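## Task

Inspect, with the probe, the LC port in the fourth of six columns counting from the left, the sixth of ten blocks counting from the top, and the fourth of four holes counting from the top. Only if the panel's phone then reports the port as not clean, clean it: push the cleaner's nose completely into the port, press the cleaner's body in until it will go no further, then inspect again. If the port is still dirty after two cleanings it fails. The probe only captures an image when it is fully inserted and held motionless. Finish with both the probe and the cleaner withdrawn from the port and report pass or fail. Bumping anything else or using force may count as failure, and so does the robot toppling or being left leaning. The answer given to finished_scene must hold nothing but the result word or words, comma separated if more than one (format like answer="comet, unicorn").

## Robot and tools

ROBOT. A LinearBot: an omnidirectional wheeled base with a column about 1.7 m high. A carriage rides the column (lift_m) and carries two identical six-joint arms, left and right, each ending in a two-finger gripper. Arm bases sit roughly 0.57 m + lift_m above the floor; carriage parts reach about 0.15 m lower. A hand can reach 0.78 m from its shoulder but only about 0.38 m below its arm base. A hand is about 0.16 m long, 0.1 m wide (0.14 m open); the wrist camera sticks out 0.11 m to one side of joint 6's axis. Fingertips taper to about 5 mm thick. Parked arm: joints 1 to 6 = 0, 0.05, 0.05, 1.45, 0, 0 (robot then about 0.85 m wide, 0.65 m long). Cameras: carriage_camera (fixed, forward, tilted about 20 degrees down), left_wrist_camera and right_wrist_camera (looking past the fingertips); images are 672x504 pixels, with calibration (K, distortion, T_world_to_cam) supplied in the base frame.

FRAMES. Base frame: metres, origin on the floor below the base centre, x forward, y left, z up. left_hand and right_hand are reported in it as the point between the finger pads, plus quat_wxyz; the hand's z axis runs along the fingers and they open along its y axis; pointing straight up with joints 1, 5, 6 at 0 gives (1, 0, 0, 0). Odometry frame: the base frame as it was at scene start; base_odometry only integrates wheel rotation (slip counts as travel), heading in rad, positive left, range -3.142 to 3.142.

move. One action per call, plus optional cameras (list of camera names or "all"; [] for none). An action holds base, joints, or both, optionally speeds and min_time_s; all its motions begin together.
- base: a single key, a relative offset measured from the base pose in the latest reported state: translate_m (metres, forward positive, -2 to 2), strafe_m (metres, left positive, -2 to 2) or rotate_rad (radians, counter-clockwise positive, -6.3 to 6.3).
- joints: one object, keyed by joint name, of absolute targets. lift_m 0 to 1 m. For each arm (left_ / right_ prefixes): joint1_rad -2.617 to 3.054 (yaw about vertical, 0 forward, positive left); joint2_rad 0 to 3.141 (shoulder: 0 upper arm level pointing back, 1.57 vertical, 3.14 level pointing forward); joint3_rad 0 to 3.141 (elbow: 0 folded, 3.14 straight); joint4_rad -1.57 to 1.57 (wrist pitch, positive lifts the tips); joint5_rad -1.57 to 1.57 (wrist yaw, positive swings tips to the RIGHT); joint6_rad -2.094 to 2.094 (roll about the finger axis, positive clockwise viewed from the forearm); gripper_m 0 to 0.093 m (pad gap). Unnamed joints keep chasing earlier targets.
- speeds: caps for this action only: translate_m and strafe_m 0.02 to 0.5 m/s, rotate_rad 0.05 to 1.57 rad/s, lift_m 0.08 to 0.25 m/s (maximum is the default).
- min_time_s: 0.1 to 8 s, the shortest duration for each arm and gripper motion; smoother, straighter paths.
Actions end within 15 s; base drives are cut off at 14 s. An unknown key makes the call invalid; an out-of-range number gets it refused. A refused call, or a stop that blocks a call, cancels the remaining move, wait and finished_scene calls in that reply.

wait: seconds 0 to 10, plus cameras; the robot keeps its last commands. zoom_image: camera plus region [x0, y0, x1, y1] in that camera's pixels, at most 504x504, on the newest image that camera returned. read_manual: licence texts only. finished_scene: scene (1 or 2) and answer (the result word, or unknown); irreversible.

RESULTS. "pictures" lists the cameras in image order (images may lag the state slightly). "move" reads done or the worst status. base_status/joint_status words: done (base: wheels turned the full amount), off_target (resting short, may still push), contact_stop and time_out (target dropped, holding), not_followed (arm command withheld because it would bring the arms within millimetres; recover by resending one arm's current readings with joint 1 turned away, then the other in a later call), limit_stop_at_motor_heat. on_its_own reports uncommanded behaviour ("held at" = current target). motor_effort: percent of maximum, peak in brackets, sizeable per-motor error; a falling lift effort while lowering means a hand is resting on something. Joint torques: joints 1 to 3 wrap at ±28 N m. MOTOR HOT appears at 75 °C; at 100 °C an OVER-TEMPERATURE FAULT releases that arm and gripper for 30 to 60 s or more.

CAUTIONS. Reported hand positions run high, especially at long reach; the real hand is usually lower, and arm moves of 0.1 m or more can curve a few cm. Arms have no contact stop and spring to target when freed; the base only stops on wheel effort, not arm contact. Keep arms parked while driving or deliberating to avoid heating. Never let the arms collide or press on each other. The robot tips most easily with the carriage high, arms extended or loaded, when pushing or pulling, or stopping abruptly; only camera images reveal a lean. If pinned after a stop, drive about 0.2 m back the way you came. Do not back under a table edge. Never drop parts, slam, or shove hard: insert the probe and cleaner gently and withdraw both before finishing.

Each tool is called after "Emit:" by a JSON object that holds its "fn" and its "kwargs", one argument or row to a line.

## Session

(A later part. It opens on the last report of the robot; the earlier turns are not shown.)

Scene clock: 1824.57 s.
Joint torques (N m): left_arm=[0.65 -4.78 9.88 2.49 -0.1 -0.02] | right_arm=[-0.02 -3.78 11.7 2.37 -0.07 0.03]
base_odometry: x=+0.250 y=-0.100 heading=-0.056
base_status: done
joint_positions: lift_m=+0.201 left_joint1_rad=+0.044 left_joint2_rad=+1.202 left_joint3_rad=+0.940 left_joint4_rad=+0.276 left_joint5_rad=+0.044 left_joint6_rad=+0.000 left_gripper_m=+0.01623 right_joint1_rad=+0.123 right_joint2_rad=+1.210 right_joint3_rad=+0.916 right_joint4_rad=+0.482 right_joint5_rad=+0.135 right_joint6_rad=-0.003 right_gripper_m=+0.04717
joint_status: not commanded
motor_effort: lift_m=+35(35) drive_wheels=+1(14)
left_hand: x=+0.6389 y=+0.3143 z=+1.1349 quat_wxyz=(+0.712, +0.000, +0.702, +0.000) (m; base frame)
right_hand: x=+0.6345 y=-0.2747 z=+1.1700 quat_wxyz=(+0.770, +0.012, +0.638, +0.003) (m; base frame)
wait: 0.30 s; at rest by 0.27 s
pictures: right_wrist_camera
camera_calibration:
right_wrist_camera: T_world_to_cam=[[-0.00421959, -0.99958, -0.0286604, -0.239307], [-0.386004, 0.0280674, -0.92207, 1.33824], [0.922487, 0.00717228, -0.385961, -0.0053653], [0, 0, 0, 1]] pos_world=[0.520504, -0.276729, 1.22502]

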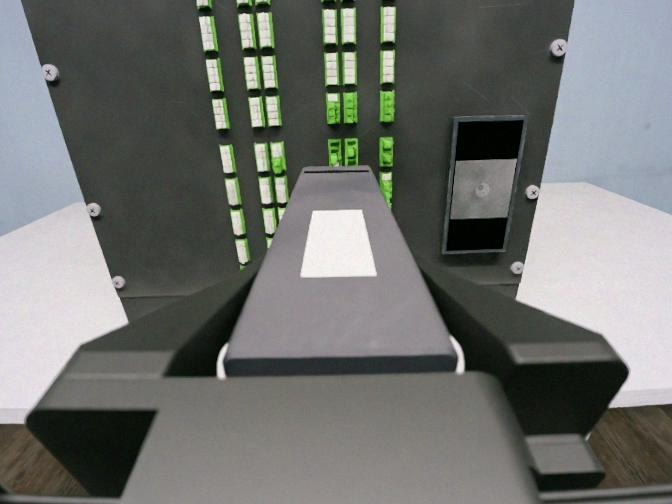

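Emit:
{"fn": "move", "kwargs": {
  "base": {"translate_m":-0.012},
  "joints": {"lift_m":0.1995,"right_joint1_rad":0.126},
  "speeds": {"translate_m":0.03},
  "cameras": []
}}

Emit:
{"fn": "wait", "kwargs": {
  "seconds": 0.3,
  "cameras": ["right_wrist_camera"]
}}

Emit:
{"fn": "zoom_image", "kwargs": {
  "camera": "right_wrist_camera",
  "region": [310, 130, 360, 180]
}}

Scene clock: 1835.07 s.
Joint torques (N m): left_arm=[0.64 -5 9.81 2.49 -0.09 -0.02] | right_arm=[0.73 -3.93 11.59 2.34 -0.07 0.03]
move: done
base_odometry: x=+0.238 y=-0.099 heading=-0.057
base_status: done
joint_positions: lift_m=+0.199 left_joint1_rad=+0.044 left_joint2_rad=+1.202 left_joint3_rad=+0.940 left_joint4_rad=+0.276 left_joint5_rad=+0.044 left_joint6_rad=+0.000 left_gripper_m=+0.01623 right_joint1_rad=+0.123 right_joint2_rad=+1.212 right_joint3_rad=+0.916 right_joint4_rad=+0.488 right_joint5_rad=+0.135 right_joint6_rad=-0.003 right_gripper_m=+0.04717
joint_status: all done
motor_effort: lift_m=+35(35) drive_wheels=+0(12)
left_hand: x=+0.6391 y=+0.3143 z=+1.1330 quat_wxyz=(+0.712, +0.000, +0.702, +0.000) (m; base frame)
right_hand: x=+0.6349 y=-0.2747 z=+1.1689 quat_wxyz=(+0.771, +0.012, +0.637, +0.004) (m; base frame)
pictures: none
No camera images: "cameras" was empty.

Scene clock: 1835.37 s.
Joint torques (N m): left_arm=[0.64 -4.79 9.78 2.49 -0.09 -0.03] | right_arm=[0.72 -4.14 11.64 2.25 -0.07 0.03]
base_odometry: x=+0.238 y=-0.099 heading=-0.057
base_status: done
joint_positions: lift_m=+0.199 left_joint1_rad=+0.044 left_joint2_rad=+1.202 left_joint3_rad=+0.940 left_joint4_rad=+0.276 left_joint5_rad=+0.044 left_joint6_rad=+0.000 left_gripper_m=+0.01623 right_joint1_rad=+0.123 right_joint2_rad=+1.212 right_joint3_rad=+0.916 right_joint4_rad=+0.488 right_joint5_rad=+0.135 right_joint6_rad=-0.003 right_gripper_m=+0.04717
joint_status: all done
motor_effort: lift_m=+35(35) drive_wheels=+0(12)
left_hand: x=+0.6391 y=+0.3143 z=+1.1330 quat_wxyz=(+0.712, +0.000, +0.702, +0.000) (m; base frame)
right_hand: x=+0.6349 y=-0.2747 z=+1.1689 quat_wxyz=(+0.771, +0.012, +0.636, +0.004) (m; base frame)
wait: 0.30 s; at rest by 0.27 s
pictures: right_wrist_camera
camera_calibration:
right_wrist_camera: T_world_to_cam=[[-0.00417093, -0.999568, -0.0290856, -0.238851], [-0.382491, 0.0284687, -0.92352, 1.33697], [0.92395, 0.00727302, -0.382445, -0.0111761], [0, 0, 0, 1]] pos_world=[0.520711, -0.276728, 1.2235]

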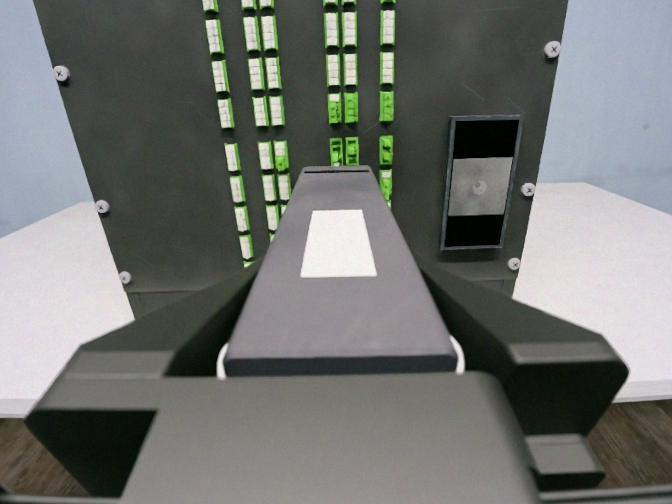

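Scaled by 10.080 from the camera's 672x504 image, which has a finer 960x720 frame.

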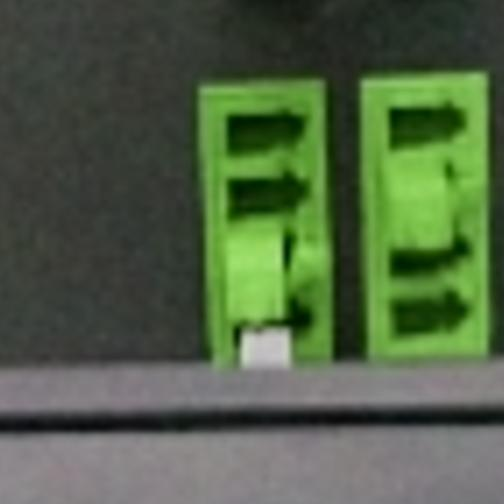

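Emit:
{"fn": "move", "kwargs": {
  "base": {"translate_m":0.01},
  "joints": {"lift_m":0.1977},
  "speeds": {"translate_m":0.03},
  "cameras": []
}}

Emit:
{"fn": "wait", "kwargs": {
  "seconds": 0.3,
  "cameras": ["right_wrist_camera"]
}}

Emit:
{"fn": "zoom_image", "kwargs": {
  "camera": "right_wrist_camera",
  "region": [310, 130, 360, 180]
}}

Scene clock: 1841.63 s.
Joint torques (N m): left_arm=[0.68 -4.88 9.68 2.51 -0.09 -0.02] | right_arm=[0.77 -4 11.67 2.25 -0.07 0.04]
move: done
base_odometry: x=+0.248 y=-0.100 heading=-0.056
base_status: done
joint_positions: lift_m=+0.198 left_joint1_rad=+0.044 left_joint2_rad=+1.202 left_joint3_rad=+0.940 left_joint4_rad=+0.276 left_joint5_rad=+0.044 left_joint6_rad=+0.000 left_gripper_m=+0.01623 right_joint1_rad=+0.123 right_joint2_rad=+1.212 right_joint3_rad=+0.916 right_joint4_rad=+0.490 right_joint5_rad=+0.135 right_joint6_rad=-0.003 right_gripper_m=+0.04717
joint_status: all done
motor_effort: lift_m=+35(35) drive_wheels=-5(9)
left_hand: x=+0.6391 y=+0.3143 z=+1.1312 quat_wxyz=(+0.712, +0.000, +0.702, +0.000) (m; base frame)
right_hand: x=+0.6348 y=-0.2747 z=+1.1675 quat_wxyz=(+0.772, +0.012, +0.636, +0.004) (m; base frame)
pictures: none
No camera images: "cameras" was empty.

Scene clock: 1841.93 s.
Joint torques (N m): left_arm=[0.62 -4.68 9.83 2.48 -0.09 -0.02] | right_arm=[0.81 -4 11.79 2.23 -0.07 0.03]
base_odometry: x=+0.248 y=-0.100 heading=-0.056
base_status: done
joint_positions: lift_m=+0.198 left_joint1_rad=+0.044 left_joint2_rad=+1.202 left_joint3_rad=+0.940 left_joint4_rad=+0.276 left_joint5_rad=+0.044 left_joint6_rad=+0.000 left_gripper_m=+0.01623 right_joint1_rad=+0.123 right_joint2_rad=+1.212 right_joint3_rad=+0.916 right_joint4_rad=+0.490 right_joint5_rad=+0.135 right_joint6_rad=-0.003 right_gripper_m=+0.04717
joint_status: all done
motor_effort: lift_m=+35(35) drive_wheels=-6(9)
left_hand: x=+0.6391 y=+0.3143 z=+1.1312 quat_wxyz=(+0.712, +0.000, +0.702, +0.000) (m; base frame)
right_hand: x=+0.6348 y=-0.2747 z=+1.1675 quat_wxyz=(+0.772, +0.012, +0.636, +0.004) (m; base frame)
wait: 0.30 s; at rest by 0.27 s
pictures: right_wrist_camera
camera_calibration:
right_wrist_camera: T_world_to_cam=[[-0.00410997, -0.999562, -0.0293133, -0.238649], [-0.381121, 0.0286668, -0.924081, 1.33544], [0.924516, 0.00737398, -0.381072, -0.0135525], [0, 0, 0, 1]] pos_world=[0.520514, -0.276728, 1.2219]

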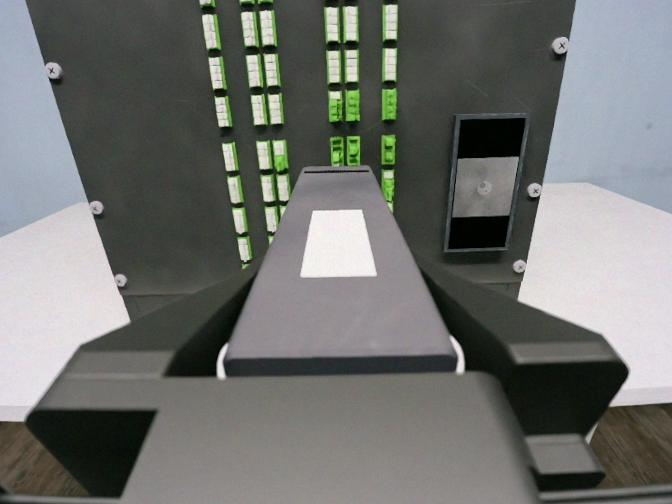

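Scaled by 10.080 from the camera's 672x504 image, which has a finer 960x720 frame.

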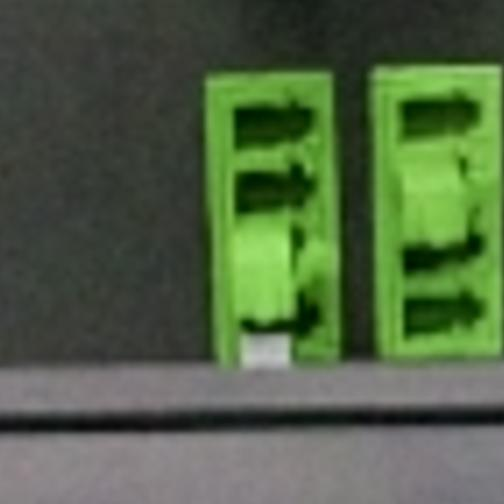

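Emit:
{"fn": "move", "kwargs": {
  "base": {"translate_m":0.007},
  "speeds": {"translate_m":0.03},
  "cameras": []
}}

Emit:
{"fn": "wait", "kwargs": {
  "seconds": 0.3,
  "cameras": ["right_wrist_camera"]
}}

Emit:
{"fn": "zoom_image", "kwargs": {
  "camera": "right_wrist_camera",
  "region": [310, 130, 360, 180]
}}

Scene clock: 1846.70 s.
Joint torques (N m): left_arm=[0.62 -4.78 9.85 2.5 -0.09 -0.02] | right_arm=[0.73 -3.88 11.62 2.26 -0.08 0.03]
move: done
base_odometry: x=+0.255 y=-0.100 heading=-0.056
base_status: done
joint_positions: lift_m=+0.198 left_joint1_rad=+0.044 left_joint2_rad=+1.202 left_joint3_rad=+0.940 left_joint4_rad=+0.276 left_joint5_rad=+0.044 left_joint6_rad=+0.000 left_gripper_m=+0.01623 right_joint1_rad=+0.123 right_joint2_rad=+1.212 right_joint3_rad=+0.916 right_joint4_rad=+0.489 right_joint5_rad=+0.135 right_joint6_rad=-0.003 right_gripper_m=+0.04717
joint_status: not commanded
motor_effort: lift_m=+35(35) drive_wheels=-6(8)
left_hand: x=+0.6391 y=+0.3143 z=+1.1311 quat_wxyz=(+0.712, +0.000, +0.702, +0.000) (m; base frame)
right_hand: x=+0.6349 y=-0.2747 z=+1.1673 quat_wxyz=(+0.772, +0.012, +0.636, +0.004) (m; base frame)
pictures: none
No camera images: "cameras" was empty.

Scene clock: 1847.00 s.
Joint torques (N m): left_arm=[0.65 -4.79 9.8 2.49 -0.1 -0.02] | right_arm=[0.76 -3.97 11.64 2.31 -0.08 0.02]
base_odometry: x=+0.255 y=-0.100 heading=-0.056
base_status: done
joint_positions: lift_m=+0.198 left_joint1_rad=+0.044 left_joint2_rad=+1.202 left_joint3_rad=+0.940 left_joint4_rad=+0.276 left_joint5_rad=+0.044 left_joint6_rad=+0.000 left_gripper_m=+0.01623 right_joint1_rad=+0.123 right_joint2_rad=+1.212 right_joint3_rad=+0.916 right_joint4_rad=+0.489 right_joint5_rad=+0.135 right_joint6_rad=-0.003 right_gripper_m=+0.04717
joint_status: not commanded
motor_effort: lift_m=+35(35) drive_wheels=-6(8)
left_hand: x=+0.6391 y=+0.3143 z=+1.1311 quat_wxyz=(+0.712, +0.000, +0.702, +0.000) (m; base frame)
right_hand: x=+0.6349 y=-0.2747 z=+1.1673 quat_wxyz=(+0.772, +0.012, +0.636, +0.004) (m; base frame)
wait: 0.30 s; at rest by 0.27 s
pictures: right_wrist_camera
camera_calibration:
right_wrist_camera: T_world_to_cam=[[-0.00409407, -0.999565, -0.0292185, -0.238777], [-0.38179, 0.0285678, -0.923808, 1.33538], [0.92424, 0.00737321, -0.381741, -0.01272], [0, 0, 0, 1]] pos_world=[0.520612, -0.276728, 1.2218]

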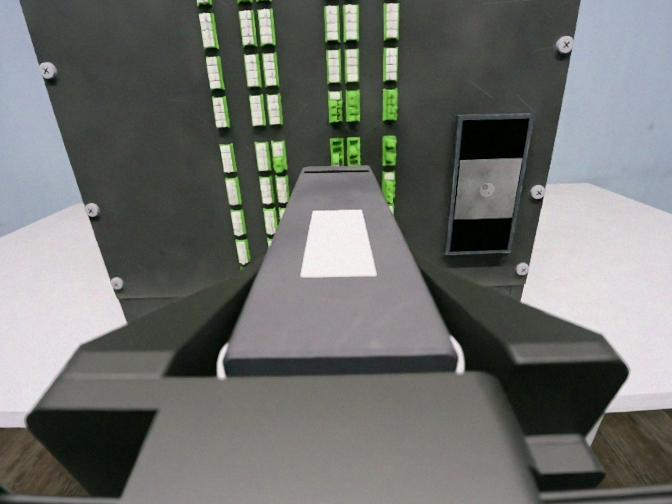

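Scaled by 10.080 from the camera's 672x504 image, which has a finer 960x720 frame.

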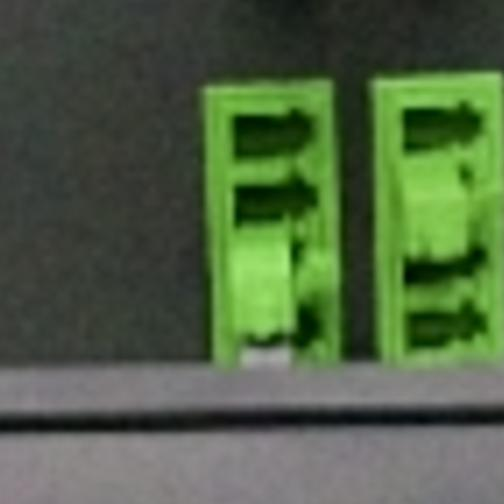

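Emit:
{"fn": "move", "kwargs": {
  "base": {"translate_m":0.0075},
  "speeds": {"translate_m":0.02},
  "cameras": []
}}

Emit:
{"fn": "wait", "kwargs": {
  "seconds": 0.3,
  "cameras": ["right_wrist_camera"]
}}

Emit:
{"fn": "zoom_image", "kwargs": {
  "camera": "right_wrist_camera",
  "region": [310, 130, 360, 180]
}}

Scene clock: 1851.93 s.
Joint torques (N m): left_arm=[0.57 -4.97 9.76 2.51 -0.09 -0.02] | right_arm=[0.76 -3.71 11.67 2.28 -0.11 0.03]
move: done
base_odometry: x=+0.263 y=-0.100 heading=-0.055
base_status: done
joint_positions: lift_m=+0.198 left_joint1_rad=+0.044 left_joint2_rad=+1.202 left_joint3_rad=+0.940 left_joint4_rad=+0.276 left_joint5_rad=+0.044 left_joint6_rad=+0.000 left_gripper_m=+0.01623 right_joint1_rad=+0.124 right_joint2_rad=+1.208 right_joint3_rad=+0.916 right_joint4_rad=+0.487 right_joint5_rad=+0.137 right_joint6_rad=-0.003 right_gripper_m=+0.04717
joint_status: not commanded
motor_effort: lift_m=+35(35) drive_wheels=+3(7)
left_hand: x=+0.6391 y=+0.3143 z=+1.1311 quat_wxyz=(+0.712, +0.000, +0.702, +0.000) (m; base frame)
right_hand: x=+0.6339 y=-0.2750 z=+1.1684 quat_wxyz=(+0.772, +0.013, +0.635, +0.003) (m; base frame)
pictures: none
No camera images: "cameras" was empty.

Scene clock: 1852.23 s.
Joint torques (N m): left_arm=[0.65 -4.93 9.77 2.49 -0.1 -0.03] | right_arm=[0.77 -3.6 11.67 2.31 -0.11 0.03]
base_odometry: x=+0.263 y=-0.100 heading=-0.055
base_status: done
joint_positions: lift_m=+0.198 left_joint1_rad=+0.044 left_joint2_rad=+1.202 left_joint3_rad=+0.940 left_joint4_rad=+0.276 left_joint5_rad=+0.044 left_joint6_rad=+0.000 left_gripper_m=+0.01623 right_joint1_rad=+0.124 right_joint2_rad=+1.208 right_joint3_rad=+0.916 right_joint4_rad=+0.487 right_joint5_rad=+0.137 right_joint6_rad=-0.003 right_gripper_m=+0.04717
joint_status: not commanded
motor_effort: lift_m=+35(35) drive_wheels=+3(7)
left_hand: x=+0.6391 y=+0.3143 z=+1.1311 quat_wxyz=(+0.712, +0.000, +0.702, +0.000) (m; base frame)
right_hand: x=+0.6339 y=-0.2750 z=+1.1684 quat_wxyz=(+0.772, +0.013, +0.635, +0.003) (m; base frame)
wait: 0.30 s; at rest by 0.27 s
pictures: right_wrist_camera
camera_calibration:
right_wrist_camera: T_world_to_cam=[[-0.00595703, -0.999533, -0.0299551, -0.23707], [-0.380042, 0.0299709, -0.924483, 1.33609], [0.92495, 0.00587703, -0.380043, -0.0142199], [0, 0, 0, 1]] pos_world=[0.519512, -0.276919, 1.22269]

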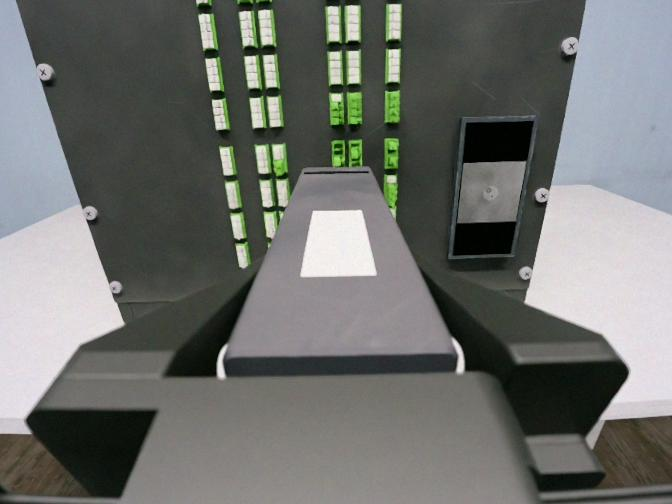

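Scaled by 10.080 from the camera's 672x504 image, which has a finer 960x720 frame.

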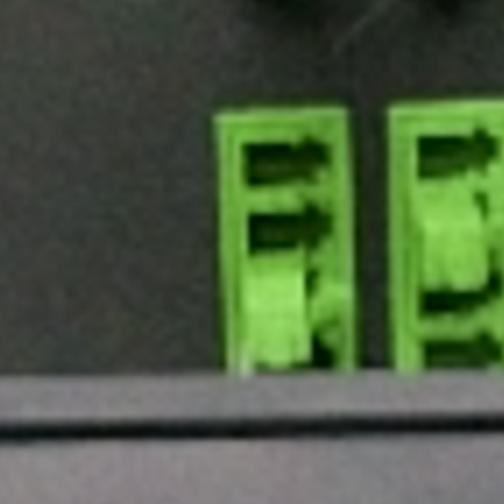

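Emit:
{"fn": "move", "kwargs": {
  "base": {"translate_m":-0.012},
  "joints": {"lift_m":0.1965},
  "speeds": {"translate_m":0.03},
  "cameras": []
}}

Emit:
{"fn": "wait", "kwargs": {
  "seconds": 0.3,
  "cameras": ["right_wrist_camera"]
}}

Emit:
{"fn": "zoom_image", "kwargs": {
  "camera": "right_wrist_camera",
  "region": [310, 130, 360, 180]
}}

Scene clock: 1859.40 s.
Joint torques (N m): left_arm=[0.66 -4.88 9.77 2.52 -0.1 -0.02] | right_arm=[0.73 -3.6 11.66 2.24 -0.11 0.04]
move: done
base_odometry: x=+0.251 y=-0.100 heading=-0.056
base_status: done
joint_positions: lift_m=+0.196 left_joint1_rad=+0.044 left_joint2_rad=+1.203 left_joint3_rad=+0.940 left_joint4_rad=+0.276 left_joint5_rad=+0.044 left_joint6_rad=+0.000 left_gripper_m=+0.01623 right_joint1_rad=+0.124 right_joint2_rad=+1.209 right_joint3_rad=+0.916 right_joint4_rad=+0.490 right_joint5_rad=+0.138 right_joint6_rad=-0.003 right_gripper_m=+0.04717
joint_status: all done
motor_effort: lift_m=+35(37) drive_wheels=+1(12)
left_hand: x=+0.6392 y=+0.3143 z=+1.1297 quat_wxyz=(+0.712, +0.000, +0.703, +0.000) (m; base frame)
right_hand: x=+0.6341 y=-0.2751 z=+1.1673 quat_wxyz=(+0.772, +0.013, +0.635, +0.003) (m; base frame)
pictures: none
No camera images: "cameras" was empty.

Scene clock: 1859.70 s.
Joint torques (N m): left_arm=[0.66 -4.77 9.68 2.51 -0.09 -0.03] | right_arm=[0.87 -3.71 11.66 2.28 -0.11 0.03]
base_odometry: x=+0.251 y=-0.100 heading=-0.056
base_status: done
joint_positions: lift_m=+0.196 left_joint1_rad=+0.044 left_joint2_rad=+1.203 left_joint3_rad=+0.940 left_joint4_rad=+0.276 left_joint5_rad=+0.044 left_joint6_rad=+0.000 left_gripper_m=+0.01623 right_joint1_rad=+0.124 right_joint2_rad=+1.209 right_joint3_rad=+0.916 right_joint4_rad=+0.490 right_joint5_rad=+0.138 right_joint6_rad=-0.003 right_gripper_m=+0.04717
joint_status: all done
motor_effort: lift_m=+35(37) drive_wheels=+2(12)
left_hand: x=+0.6392 y=+0.3143 z=+1.1297 quat_wxyz=(+0.712, +0.000, +0.703, +0.000) (m; base frame)
right_hand: x=+0.6341 y=-0.2751 z=+1.1673 quat_wxyz=(+0.772, +0.013, +0.635, +0.003) (m; base frame)
wait: 0.30 s; at rest by 0.27 s
pictures: right_wrist_camera
camera_calibration:
right_wrist_camera: T_world_to_cam=[[-0.00631318, -0.999526, -0.0301286, -0.236707], [-0.37895, 0.0302734, -0.924922, 1.33498], [0.925396, 0.00557806, -0.378962, -0.0164451], [0, 0, 0, 1]] pos_world=[0.519614, -0.276918, 1.22139]

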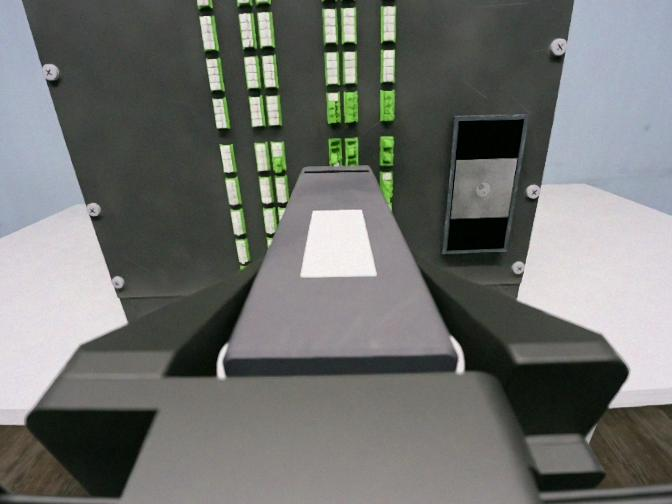

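Scaled by 10.080 from the camera's 672x504 image, which has a finer 960x720 frame.

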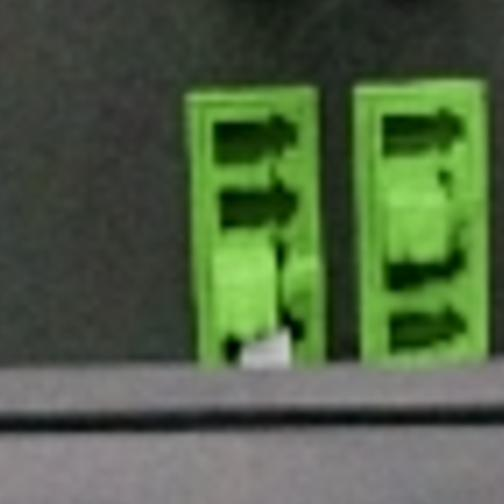

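Emit:
{"fn": "move", "kwargs": {
  "base": {"translate_m":-0.03},
  "speeds": {"translate_m":0.05},
  "cameras": []
}}

Emit:
{"fn": "move", "kwargs": {
  "joints": {"right_joint1_rad":0.1,"right_joint5_rad":0.102,"right_joint2_rad":1.207,"right_joint4_rad":0.542,"lift_m":0.2005},
  "min_time_s": 1,
  "cameras": []
}}

Emit:
{"fn": "wait", "kwargs": {
  "seconds": 0.3,
  "cameras": ["right_wrist_camera"]
}}

Emit:
{"fn": "zoom_image", "kwargs": {
  "camera": "right_wrist_camera",
  "region": [310, 130, 360, 180]
}}

Scene clock: 1872.27 s.
Joint torques (N m): left_arm=[0.64 -4.92 9.78 2.51 -0.1 -0.02] | right_arm=[0.72 -3.74 11.69 2.25 -0.11 0.03]
move: done
base_odometry: x=+0.221 y=-0.098 heading=-0.056
base_status: done
joint_positions: lift_m=+0.196 left_joint1_rad=+0.044 left_joint2_rad=+1.203 left_joint3_rad=+0.940 left_joint4_rad=+0.276 left_joint5_rad=+0.044 left_joint6_rad=+0.000 left_gripper_m=+0.01623 right_joint1_rad=+0.124 right_joint2_rad=+1.210 right_joint3_rad=+0.916 right_joint4_rad=+0.490 right_joint5_rad=+0.138 right_joint6_rad=-0.003 right_gripper_m=+0.04717
joint_status: not commanded
motor_effort: lift_m=+35(35) drive_wheels=+0(12)
left_hand: x=+0.6392 y=+0.3143 z=+1.1297 quat_wxyz=(+0.712, +0.000, +0.703, +0.000) (m; base frame)
right_hand: x=+0.6342 y=-0.2751 z=+1.1671 quat_wxyz=(+0.772, +0.013, +0.635, +0.003) (m; base frame)
pictures: none
No camera images: "cameras" was empty.

Scene clock: 1873.57 s.
Joint torques (N m): left_arm=[0.65 -4.9 9.77 2.44 -0.1 -0.03] | right_arm=[-0.09 -3.77 11.67 2.16 -0.2 0.03]
move: off_target
base_odometry: x=+0.221 y=-0.098 heading=-0.056
base_status: not commanded
joint_positions: lift_m=+0.201 left_joint1_rad=+0.044 left_joint2_rad=+1.203 left_joint3_rad=+0.940 left_joint4_rad=+0.279 left_joint5_rad=+0.044 left_joint6_rad=+0.000 left_gripper_m=+0.01623 right_joint1_rad=+0.106 right_joint2_rad=+1.210 right_joint3_rad=+0.916 right_joint4_rad=+0.484 right_joint5_rad=+0.113 right_joint6_rad=-0.003 right_gripper_m=+0.04717
joint_status: right_joint4_rad off_target (ended at +0.484, target +0.542); the others done
motor_effort: lift_m=+34(39) drive_wheels=+0(0)
left_hand: x=+0.6392 y=+0.3143 z=+1.1345 quat_wxyz=(+0.713, +0.000, +0.701, +0.000) (m; base frame)
right_hand: x=+0.6352 y=-0.2780 z=+1.1695 quat_wxyz=(+0.770, +0.009, +0.638, +0.004) (m; base frame)
pictures: none
No camera images: "cameras" was empty.

Scene clock: 1873.87 s.
Joint torques (N m): left_arm=[0.65 -4.9 9.78 2.45 -0.1 -0.03] | right_arm=[-0.03 -3.74 11.64 2.17 -0.2 0.02]
base_odometry: x=+0.221 y=-0.098 heading=-0.056
base_status: not commanded
joint_positions: lift_m=+0.201 left_joint1_rad=+0.044 left_joint2_rad=+1.203 left_joint3_rad=+0.940 left_joint4_rad=+0.279 left_joint5_rad=+0.044 left_joint6_rad=+0.000 left_gripper_m=+0.01623 right_joint1_rad=+0.106 right_joint2_rad=+1.210 right_joint3_rad=+0.916 right_joint4_rad=+0.484 right_joint5_rad=+0.113 right_joint6_rad=-0.003 right_gripper_m=+0.04717
joint_status: right_joint4_rad off_target (ended at +0.484, target +0.542); the others done
motor_effort: lift_m=+34(39) drive_wheels=+0(0)
left_hand: x=+0.6392 y=+0.3143 z=+1.1345 quat_wxyz=(+0.713, +0.000, +0.701, +0.000) (m; base frame)
right_hand: x=+0.6352 y=-0.2779 z=+1.1695 quat_wxyz=(+0.770, +0.009, +0.638, +0.004) (m; base frame)
wait: 0.30 s; at rest by 0.27 s
pictures: right_wrist_camera
camera_calibration:
right_wrist_camera: T_world_to_cam=[[0.000758918, -0.999698, -0.0245446, -0.250513], [-0.385301, 0.0223572, -0.92252, 1.3366], [0.922791, 0.0101572, -0.385168, -0.00642516], [0, 0, 0, 1]] pos_world=[0.521114, -0.280255, 1.22442]

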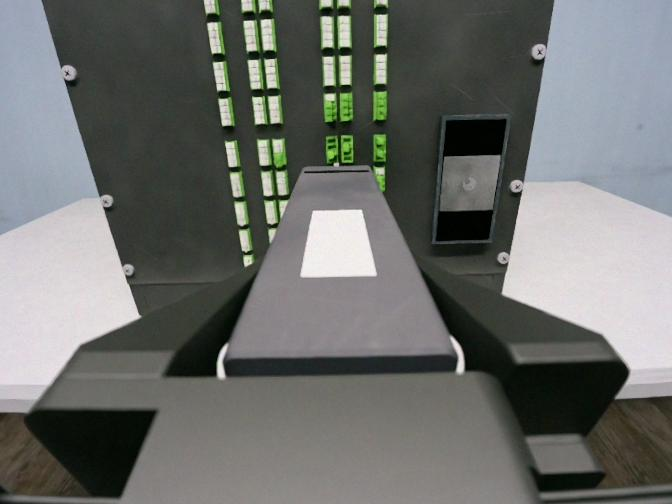

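Scaled by 10.080 from the camera's 672x504 image, which has a finer 960x720 frame.

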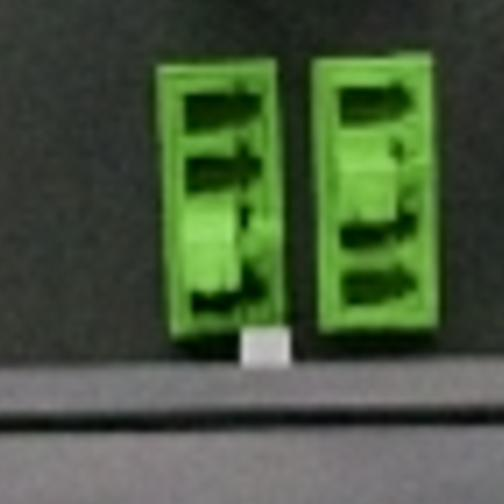

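Emit:
{"fn": "move", "kwargs": {
  "base": {"rotate_rad":0.0055},
  "joints": {"right_joint4_rad":0.53},
  "cameras": []
}}

Emit:
{"fn": "move", "kwargs": {
  "base": {"translate_m":0.018},
  "speeds": {"translate_m":0.04},
  "cameras": []
}}

Emit:
{"fn": "wait", "kwargs": {
  "seconds": 0.3,
  "cameras": ["right_wrist_camera"]
}}

Emit:
{"fn": "zoom_image", "kwargs": {
  "camera": "right_wrist_camera",
  "region": [310, 130, 360, 180]
}}

Scene clock: 1880.33 s.
Joint torques (N m): left_arm=[0.65 -4.78 9.74 2.48 -0.1 -0.03] | right_arm=[0.02 -3.81 11.66 2.25 -0.15 0.02]
move: off_target
base_odometry: x=+0.221 y=-0.098 heading=-0.051
base_status: done
joint_positions: lift_m=+0.201 left_joint1_rad=+0.044 left_joint2_rad=+1.203 left_joint3_rad=+0.940 left_joint4_rad=+0.279 left_joint5_rad=+0.044 left_joint6_rad=+0.000 left_gripper_m=+0.01623 right_joint1_rad=+0.105 right_joint2_rad=+1.210 right_joint3_rad=+0.916 right_joint4_rad=+0.471 right_joint5_rad=+0.109 right_joint6_rad=-0.003 right_gripper_m=+0.04717
joint_status: right_joint4_rad off_target (ended at +0.471, target +0.530)
motor_effort: lift_m=+34(34) drive_wheels=+3(4)
left_hand: x=+0.6392 y=+0.3143 z=+1.1345 quat_wxyz=(+0.713, +0.000, +0.701, +0.000) (m; base frame)
right_hand: x=+0.6358 y=-0.2780 z=+1.1666 quat_wxyz=(+0.767, +0.007, +0.642, +0.004) (m; base frame)
pictures: none
No camera images: "cameras" was empty.

Scene clock: 1881.27 s.
Joint torques (N m): left_arm=[0.65 -4.86 9.76 2.45 -0.1 -0.02] | right_arm=[0.08 -3.88 11.74 2.23 -0.15 0.02]
move: done
base_odometry: x=+0.239 y=-0.099 heading=-0.050
base_status: done
joint_positions: lift_m=+0.201 left_joint1_rad=+0.044 left_joint2_rad=+1.203 left_joint3_rad=+0.940 left_joint4_rad=+0.279 left_joint5_rad=+0.044 left_joint6_rad=+0.000 left_gripper_m=+0.01623 right_joint1_rad=+0.105 right_joint2_rad=+1.210 right_joint3_rad=+0.916 right_joint4_rad=+0.467 right_joint5_rad=+0.109 right_joint6_rad=-0.003 right_gripper_m=+0.04717
joint_status: not commanded
motor_effort: lift_m=+34(34) drive_wheels=-4(11)
left_hand: x=+0.6392 y=+0.3143 z=+1.1345 quat_wxyz=(+0.713, +0.000, +0.701, +0.000) (m; base frame)
right_hand: x=+0.6360 y=-0.2779 z=+1.1655 quat_wxyz=(+0.765, +0.007, +0.644, +0.004) (m; base frame)
pictures: none
No camera images: "cameras" was empty.

Scene clock: 1881.57 s.
Joint torques (N m): left_arm=[0.65 -4.9 9.83 2.46 -0.1 -0.02] | right_arm=[0.05 -3.77 11.7 2.22 -0.14 0.03]
base_odometry: x=+0.239 y=-0.099 heading=-0.050
base_status: done
joint_positions: lift_m=+0.201 left_joint1_rad=+0.044 left_joint2_rad=+1.203 left_joint3_rad=+0.940 left_joint4_rad=+0.279 left_joint5_rad=+0.044 left_joint6_rad=+0.000 left_gripper_m=+0.01623 right_joint1_rad=+0.105 right_joint2_rad=+1.210 right_joint3_rad=+0.916 right_joint4_rad=+0.467 right_joint5_rad=+0.109 right_joint6_rad=-0.003 right_gripper_m=+0.04717
joint_status: not commanded
motor_effort: lift_m=+34(34) drive_wheels=-4(11)
left_hand: x=+0.6392 y=+0.3143 z=+1.1345 quat_wxyz=(+0.713, +0.000, +0.701, +0.000) (m; base frame)
right_hand: x=+0.6360 y=-0.2779 z=+1.1655 quat_wxyz=(+0.765, +0.007, +0.644, +0.004) (m; base frame)
wait: 0.30 s; at rest by 0.27 s
pictures: right_wrist_camera
camera_calibration:
right_wrist_camera: T_world_to_cam=[[0.00250085, -0.999752, -0.0221064, -0.254585], [-0.400685, 0.0192524, -0.916014, 1.33454], [0.916212, 0.0111485, -0.400538, 0.0136212], [0, 0, 0, 1]] pos_world=[0.522889, -0.280368, 1.22229]

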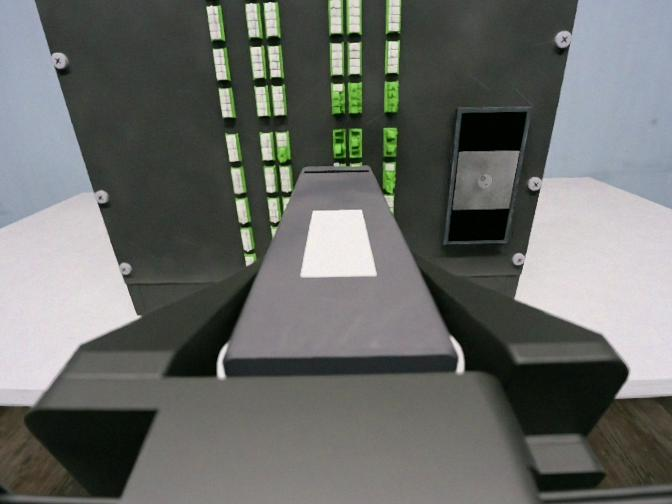

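Scaled by 10.080 from the camera's 672x504 image, which has a finer 960x720 frame.

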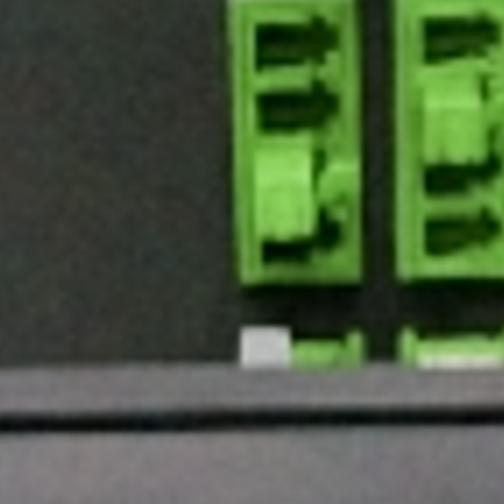

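Emit:
{"fn": "move", "kwargs": {
  "joints": {"right_joint4_rad":0.545,"lift_m":0.2015},
  "base": {"strafe_m":-0.0018},
  "cameras": ["right_wrist_camera"]
}}

Emit:
{"fn": "zoom_image", "kwargs": {
  "camera": "right_wrist_camera",
  "region": [310, 130, 360, 180]
}}

Scene clock: 1905.73 s.
Joint torques (N m): left_arm=[0.47 -4.85 9.76 2.43 -0.06 -0.02] | right_arm=[0.43 -3.78 11.69 2.35 -0.19 0.03]
move: off_target
base_odometry: x=+0.239 y=-0.101 heading=-0.050
base_status: done
joint_positions: lift_m=+0.201 left_joint1_rad=+0.044 left_joint2_rad=+1.203 left_joint3_rad=+0.940 left_joint4_rad=+0.277 left_joint5_rad=+0.045 left_joint6_rad=+0.000 left_gripper_m=+0.01623 right_joint1_rad=+0.102 right_joint2_rad=+1.211 right_joint3_rad=+0.916 right_joint4_rad=+0.469 right_joint5_rad=+0.106 right_joint6_rad=-0.003 right_gripper_m=+0.04717
joint_status: right_joint4_rad off_target (ended at +0.469, target +0.545); the others done
motor_effort: lift_m=+35(39) drive_wheels=-4(16)
left_hand: x=+0.6392 y=+0.3140 z=+1.1351 quat_wxyz=(+0.712, +0.001, +0.702, +0.000) (m; base frame)
right_hand: x=+0.6361 y=-0.2786 z=+1.1668 quat_wxyz=(+0.766, +0.007, +0.643, +0.004) (m; base frame)
pictures: right_wrist_camera
camera_calibration:
right_wrist_camera: T_world_to_cam=[[0.00220888, -0.999759, -0.0218537, -0.255419], [-0.399198, 0.0191553, -0.916665, 1.33555], [0.916862, 0.0107487, -0.399059, 0.0118045], [0, 0, 0, 1]] pos_world=[0.522891, -0.281067, 1.22338]

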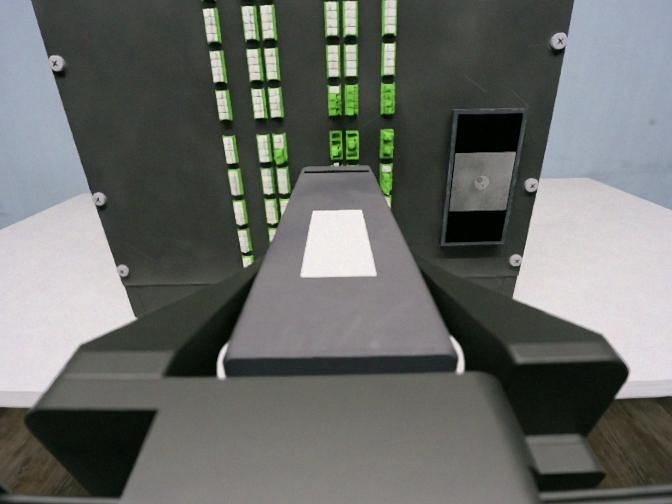

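Scaled by 10.080 from the camera's 672x504 image, which has a finer 960x720 frame.

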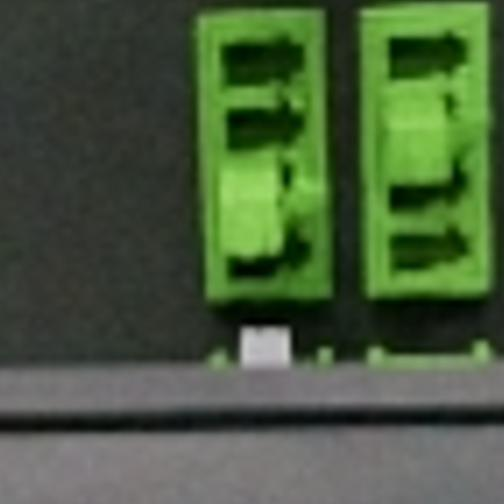

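Emit:
{"fn": "move", "kwargs": {
  "joints": {"lift_m":0.205},
  "base": {"translate_m":0.006},
  "speeds": {"translate_m":0.02},
  "cameras": ["right_wrist_camera"]
}}

Emit:
{"fn": "zoom_image", "kwargs": {
  "camera": "right_wrist_camera",
  "region": [310, 130, 360, 180]
}}

Scene clock: 1913.30 s.
Joint torques (N m): left_arm=[0.7 -4.79 9.91 2.49 -0.1 -0.03] | right_arm=[0.32 -4.08 11.82 2.27 -0.12 0.03]
move: done
base_odometry: x=+0.244 y=-0.101 heading=-0.050
base_status: done
joint_positions: lift_m=+0.205 left_joint1_rad=+0.044 left_joint2_rad=+1.202 left_joint3_rad=+0.940 left_joint4_rad=+0.277 left_joint5_rad=+0.045 left_joint6_rad=+0.000 left_gripper_m=+0.01623 right_joint1_rad=+0.102 right_joint2_rad=+1.211 right_joint3_rad=+0.916 right_joint4_rad=+0.475 right_joint5_rad=+0.106 right_joint6_rad=-0.003 right_gripper_m=+0.04717
joint_status: all done
motor_effort: lift_m=+34(39) drive_wheels=-5(6)
left_hand: x=+0.6391 y=+0.3140 z=+1.1387 quat_wxyz=(+0.712, +0.001, +0.702, +0.000) (m; base frame)
right_hand: x=+0.6360 y=-0.2787 z=+1.1715 quat_wxyz=(+0.767, +0.007, +0.641, +0.004) (m; base frame)
pictures: right_wrist_camera
camera_calibration:
right_wrist_camera: T_world_to_cam=[[0.00231352, -0.999747, -0.0223796, -0.254733], [-0.39431, 0.0196544, -0.918767, 1.3393], [0.918975, 0.0109501, -0.394164, 0.00673458], [0, 0, 0, 1]] pos_world=[0.5225, -0.281066, 1.22746]

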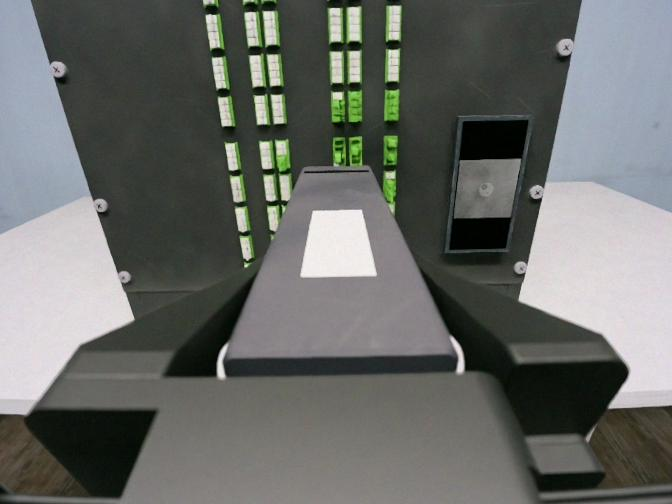

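Scaled by 10.080 from the camera's 672x504 image, which has a finer 960x720 frame.

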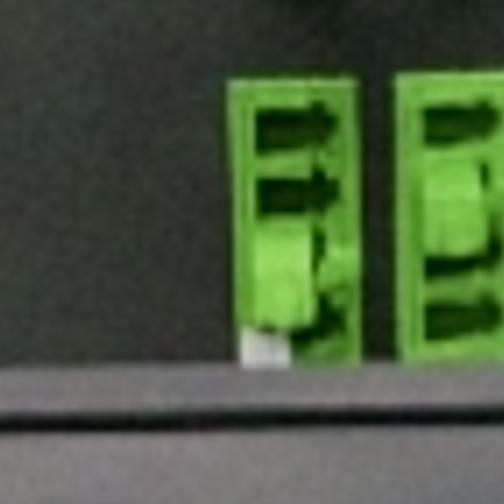

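Emit:
{"fn": "move", "kwargs": {
  "joints": {"lift_m":0.204},
  "base": {"strafe_m":-0.0014},
  "cameras": ["right_wrist_camera"]
}}

Emit:
{"fn": "zoom_image", "kwargs": {
  "camera": "right_wrist_camera",
  "region": [310, 130, 360, 180]
}}

Scene clock: 1918.47 s.
Joint torques (N m): left_arm=[0.73 -4.71 9.8 2.45 -0.11 -0.03] | right_arm=[0.43 -3.82 11.63 2.3 -0.11 0.03]
move: done
base_odometry: x=+0.244 y=-0.102 heading=-0.050
base_status: done
joint_positions: lift_m=+0.204 left_joint1_rad=+0.043 left_joint2_rad=+1.202 left_joint3_rad=+0.940 left_joint4_rad=+0.277 left_joint5_rad=+0.045 left_joint6_rad=+0.000 left_gripper_m=+0.01623 right_joint1_rad=+0.101 right_joint2_rad=+1.212 right_joint3_rad=+0.916 right_joint4_rad=+0.475 right_joint5_rad=+0.105 right_joint6_rad=-0.003 right_gripper_m=+0.04717
joint_status: all done
motor_effort: lift_m=+35(37) drive_wheels=-4(15)
left_hand: x=+0.6391 y=+0.3138 z=+1.1376 quat_wxyz=(+0.712, +0.001, +0.702, +0.000) (m; base frame)
right_hand: x=+0.6361 y=-0.2789 z=+1.1703 quat_wxyz=(+0.767, +0.007, +0.641, +0.004) (m; base frame)
pictures: right_wrist_camera
camera_calibration:
right_wrist_camera: T_world_to_cam=[[0.00229115, -0.999752, -0.0221551, -0.255324], [-0.394682, 0.0194525, -0.918612, 1.33833], [0.918815, 0.0108489, -0.394539, 0.00663654], [0, 0, 0, 1]] pos_world=[0.5227, -0.281366, 1.22636]

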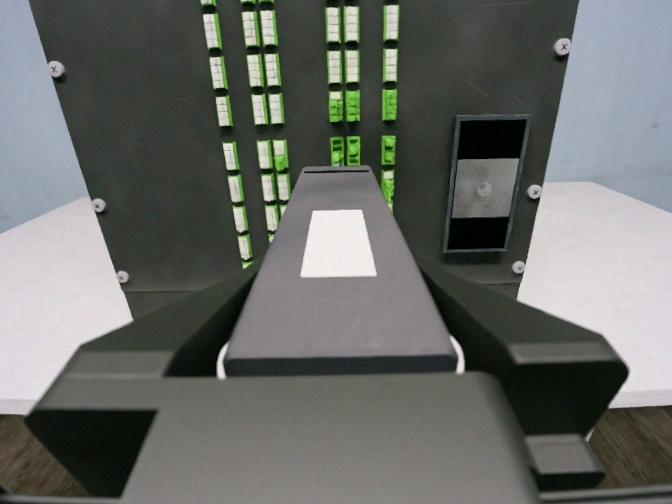

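Scaled by 10.080 from the camera's 672x504 image, which has a finer 960x720 frame.

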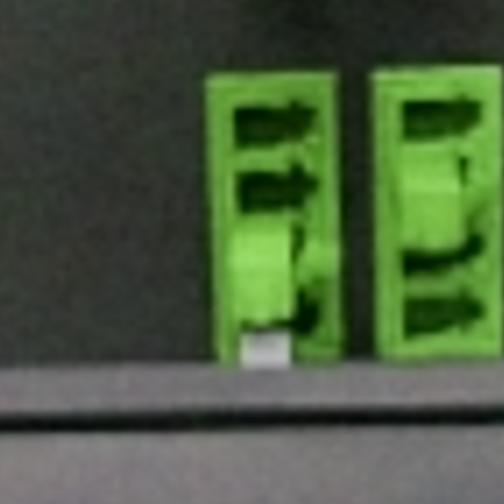

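Emit:
{"fn": "move", "kwargs": {
  "joints": {"lift_m":0.2035},
  "base": {"translate_m":0.0070},
  "speeds": {"translate_m":0.02},
  "cameras": ["right_wrist_camera"]
}}

Emit:
{"fn": "zoom_image", "kwargs": {
  "camera": "right_wrist_camera",
  "region": [310, 130, 360, 180]
}}

Scene clock: 1923.13 s.
Joint torques (N m): left_arm=[0.57 -4.9 9.85 2.48 -0.11 -0.02] | right_arm=[0.49 -4.03 11.78 2.27 -0.11 0.02]
move: done
base_odometry: x=+0.251 y=-0.102 heading=-0.049
base_status: done
joint_positions: lift_m=+0.203 left_joint1_rad=+0.043 left_joint2_rad=+1.202 left_joint3_rad=+0.940 left_joint4_rad=+0.277 left_joint5_rad=+0.045 left_joint6_rad=+0.000 left_gripper_m=+0.01623 right_joint1_rad=+0.101 right_joint2_rad=+1.212 right_joint3_rad=+0.916 right_joint4_rad=+0.475 right_joint5_rad=+0.105 right_joint6_rad=-0.003 right_gripper_m=+0.04717
joint_status: all done
motor_effort: lift_m=+35(35) drive_wheels=-6(11)
left_hand: x=+0.6391 y=+0.3138 z=+1.1371 quat_wxyz=(+0.712, +0.001, +0.702, +0.000) (m; base frame)
right_hand: x=+0.6361 y=-0.2789 z=+1.1698 quat_wxyz=(+0.767, +0.007, +0.641, +0.004) (m; base frame)
pictures: right_wrist_camera
camera_calibration:
right_wrist_camera: T_world_to_cam=[[0.00229115, -0.999752, -0.0221551, -0.255335], [-0.394682, 0.0194525, -0.918612, 1.33787], [0.918815, 0.0108489, -0.394539, 0.00643927], [0, 0, 0, 1]] pos_world=[0.5227, -0.281366, 1.22586]

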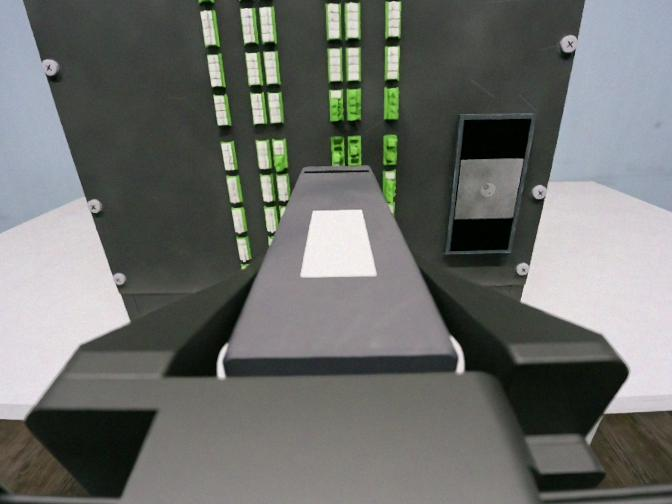

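Scaled by 10.080 from the camera's 672x504 image, which has a finer 960x720 frame.

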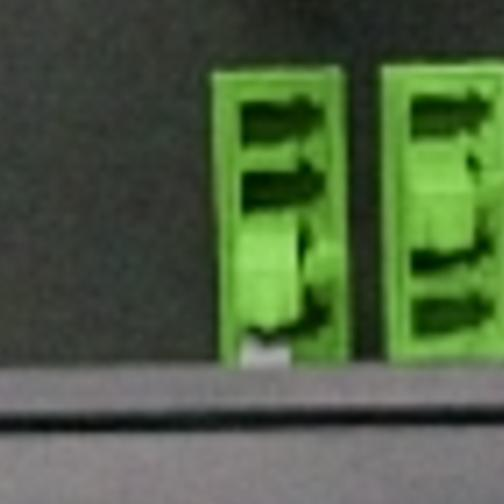

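Emit:
{"fn": "move", "kwargs": {
  "joints": {"lift_m":0.2039},
  "base": {"translate_m":0.006},
  "speeds": {"translate_m":0.02},
  "cameras": ["right_wrist_camera"]
}}

Emit:
{"fn": "zoom_image", "kwargs": {
  "camera": "right_wrist_camera",
  "region": [310, 130, 360, 180]
}}

Scene clock: 1929.10 s.
Joint torques (N m): left_arm=[0.53 -4.78 9.8 2.48 -0.11 -0.02] | right_arm=[0.64 -3.82 11.73 2.28 -0.11 0.04]
move: done
base_odometry: x=+0.257 y=-0.102 heading=-0.049
base_status: done
joint_positions: lift_m=+0.204 left_joint1_rad=+0.043 left_joint2_rad=+1.202 left_joint3_rad=+0.940 left_joint4_rad=+0.276 left_joint5_rad=+0.045 left_joint6_rad=+0.000 left_gripper_m=+0.01623 right_joint1_rad=+0.101 right_joint2_rad=+1.212 right_joint3_rad=+0.916 right_joint4_rad=+0.474 right_joint5_rad=+0.105 right_joint6_rad=-0.003 right_gripper_m=+0.04717
joint_status: all done
motor_effort: lift_m=+35(37) drive_wheels=-6(7)
left_hand: x=+0.6391 y=+0.3138 z=+1.1374 quat_wxyz=(+0.712, +0.001, +0.702, +0.000) (m; base frame)
right_hand: x=+0.6362 y=-0.2789 z=+1.1701 quat_wxyz=(+0.767, +0.007, +0.642, +0.004) (m; base frame)
pictures: right_wrist_camera
camera_calibration:
right_wrist_camera: T_world_to_cam=[[0.00219101, -0.999753, -0.0221192, -0.25532], [-0.395005, 0.0194552, -0.918473, 1.33814], [0.918676, 0.0107496, -0.394865, 0.00700334], [0, 0, 0, 1]] pos_world=[0.522699, -0.281366, 1.22617]

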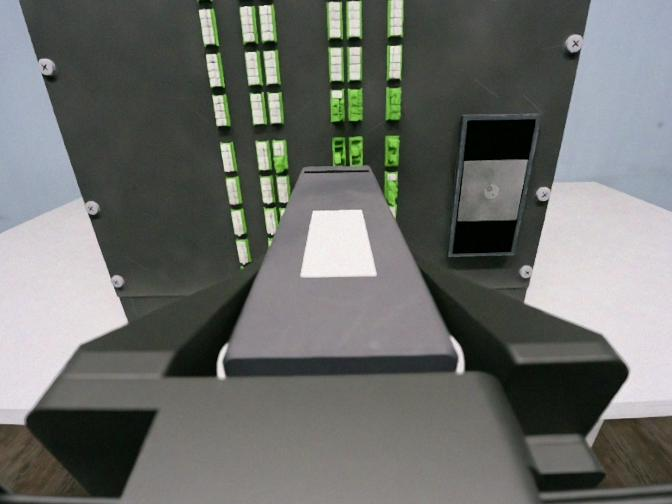

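Scaled by 10.080 from the camera's 672x504 image, which has a finer 960x720 frame.

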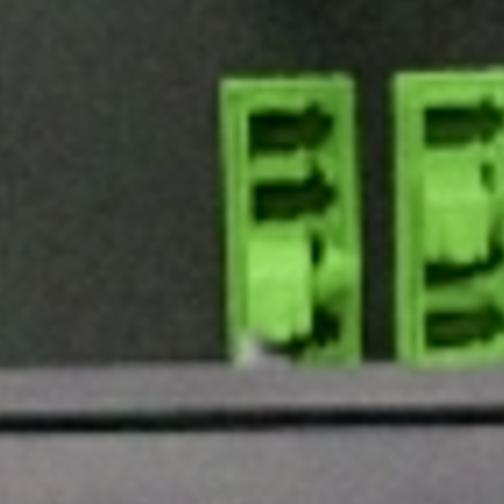

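Emit:
{"fn": "move", "kwargs": {
  "base": {"strafe_m":-0.0009},
  "cameras": ["right_wrist_camera"]
}}

Emit:
{"fn": "zoom_image", "kwargs": {
  "camera": "right_wrist_camera",
  "region": [310, 130, 360, 180]
}}

Scene clock: 1937.63 s.
Joint torques (N m): left_arm=[0.79 -4.85 9.76 2.52 -0.11 -0.03] | right_arm=[0.35 -3.85 11.7 2.29 -0.11 0.03]
move: done
base_odometry: x=+0.257 y=-0.103 heading=-0.048
base_status: done
joint_positions: lift_m=+0.204 left_joint1_rad=+0.043 left_joint2_rad=+1.202 left_joint3_rad=+0.940 left_joint4_rad=+0.276 left_joint5_rad=+0.045 left_joint6_rad=+0.000 left_gripper_m=+0.01623 right_joint1_rad=+0.101 right_joint2_rad=+1.212 right_joint3_rad=+0.916 right_joint4_rad=+0.474 right_joint5_rad=+0.105 right_joint6_rad=-0.003 right_gripper_m=+0.04717
joint_status: not commanded
motor_effort: lift_m=+35(35) drive_wheels=-5(14)
left_hand: x=+0.6391 y=+0.3138 z=+1.1374 quat_wxyz=(+0.712, +0.001, +0.702, +0.000) (m; base frame)
right_hand: x=+0.6362 y=-0.2790 z=+1.1701 quat_wxyz=(+0.767, +0.007, +0.642, +0.004) (m; base frame)
pictures: right_wrist_camera
camera_calibration:
right_wrist_camera: T_world_to_cam=[[0.00183669, -0.999752, -0.0221852, -0.255052], [-0.395, 0.0196559, -0.918471, 1.33819], [0.918679, 0.0104501, -0.394866, 0.00691936], [0, 0, 0, 1]] pos_world=[0.522698, -0.281364, 1.22617]

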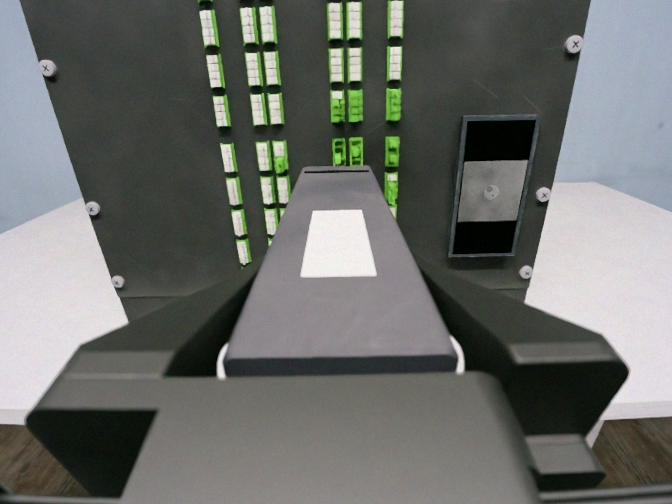

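Scaled by 10.080 from the camera's 672x504 image, which has a finer 960x720 frame.

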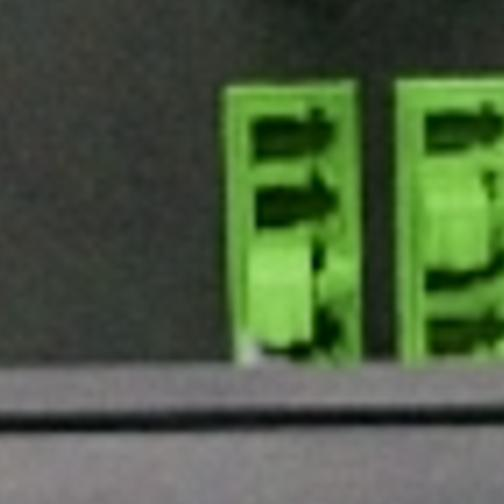

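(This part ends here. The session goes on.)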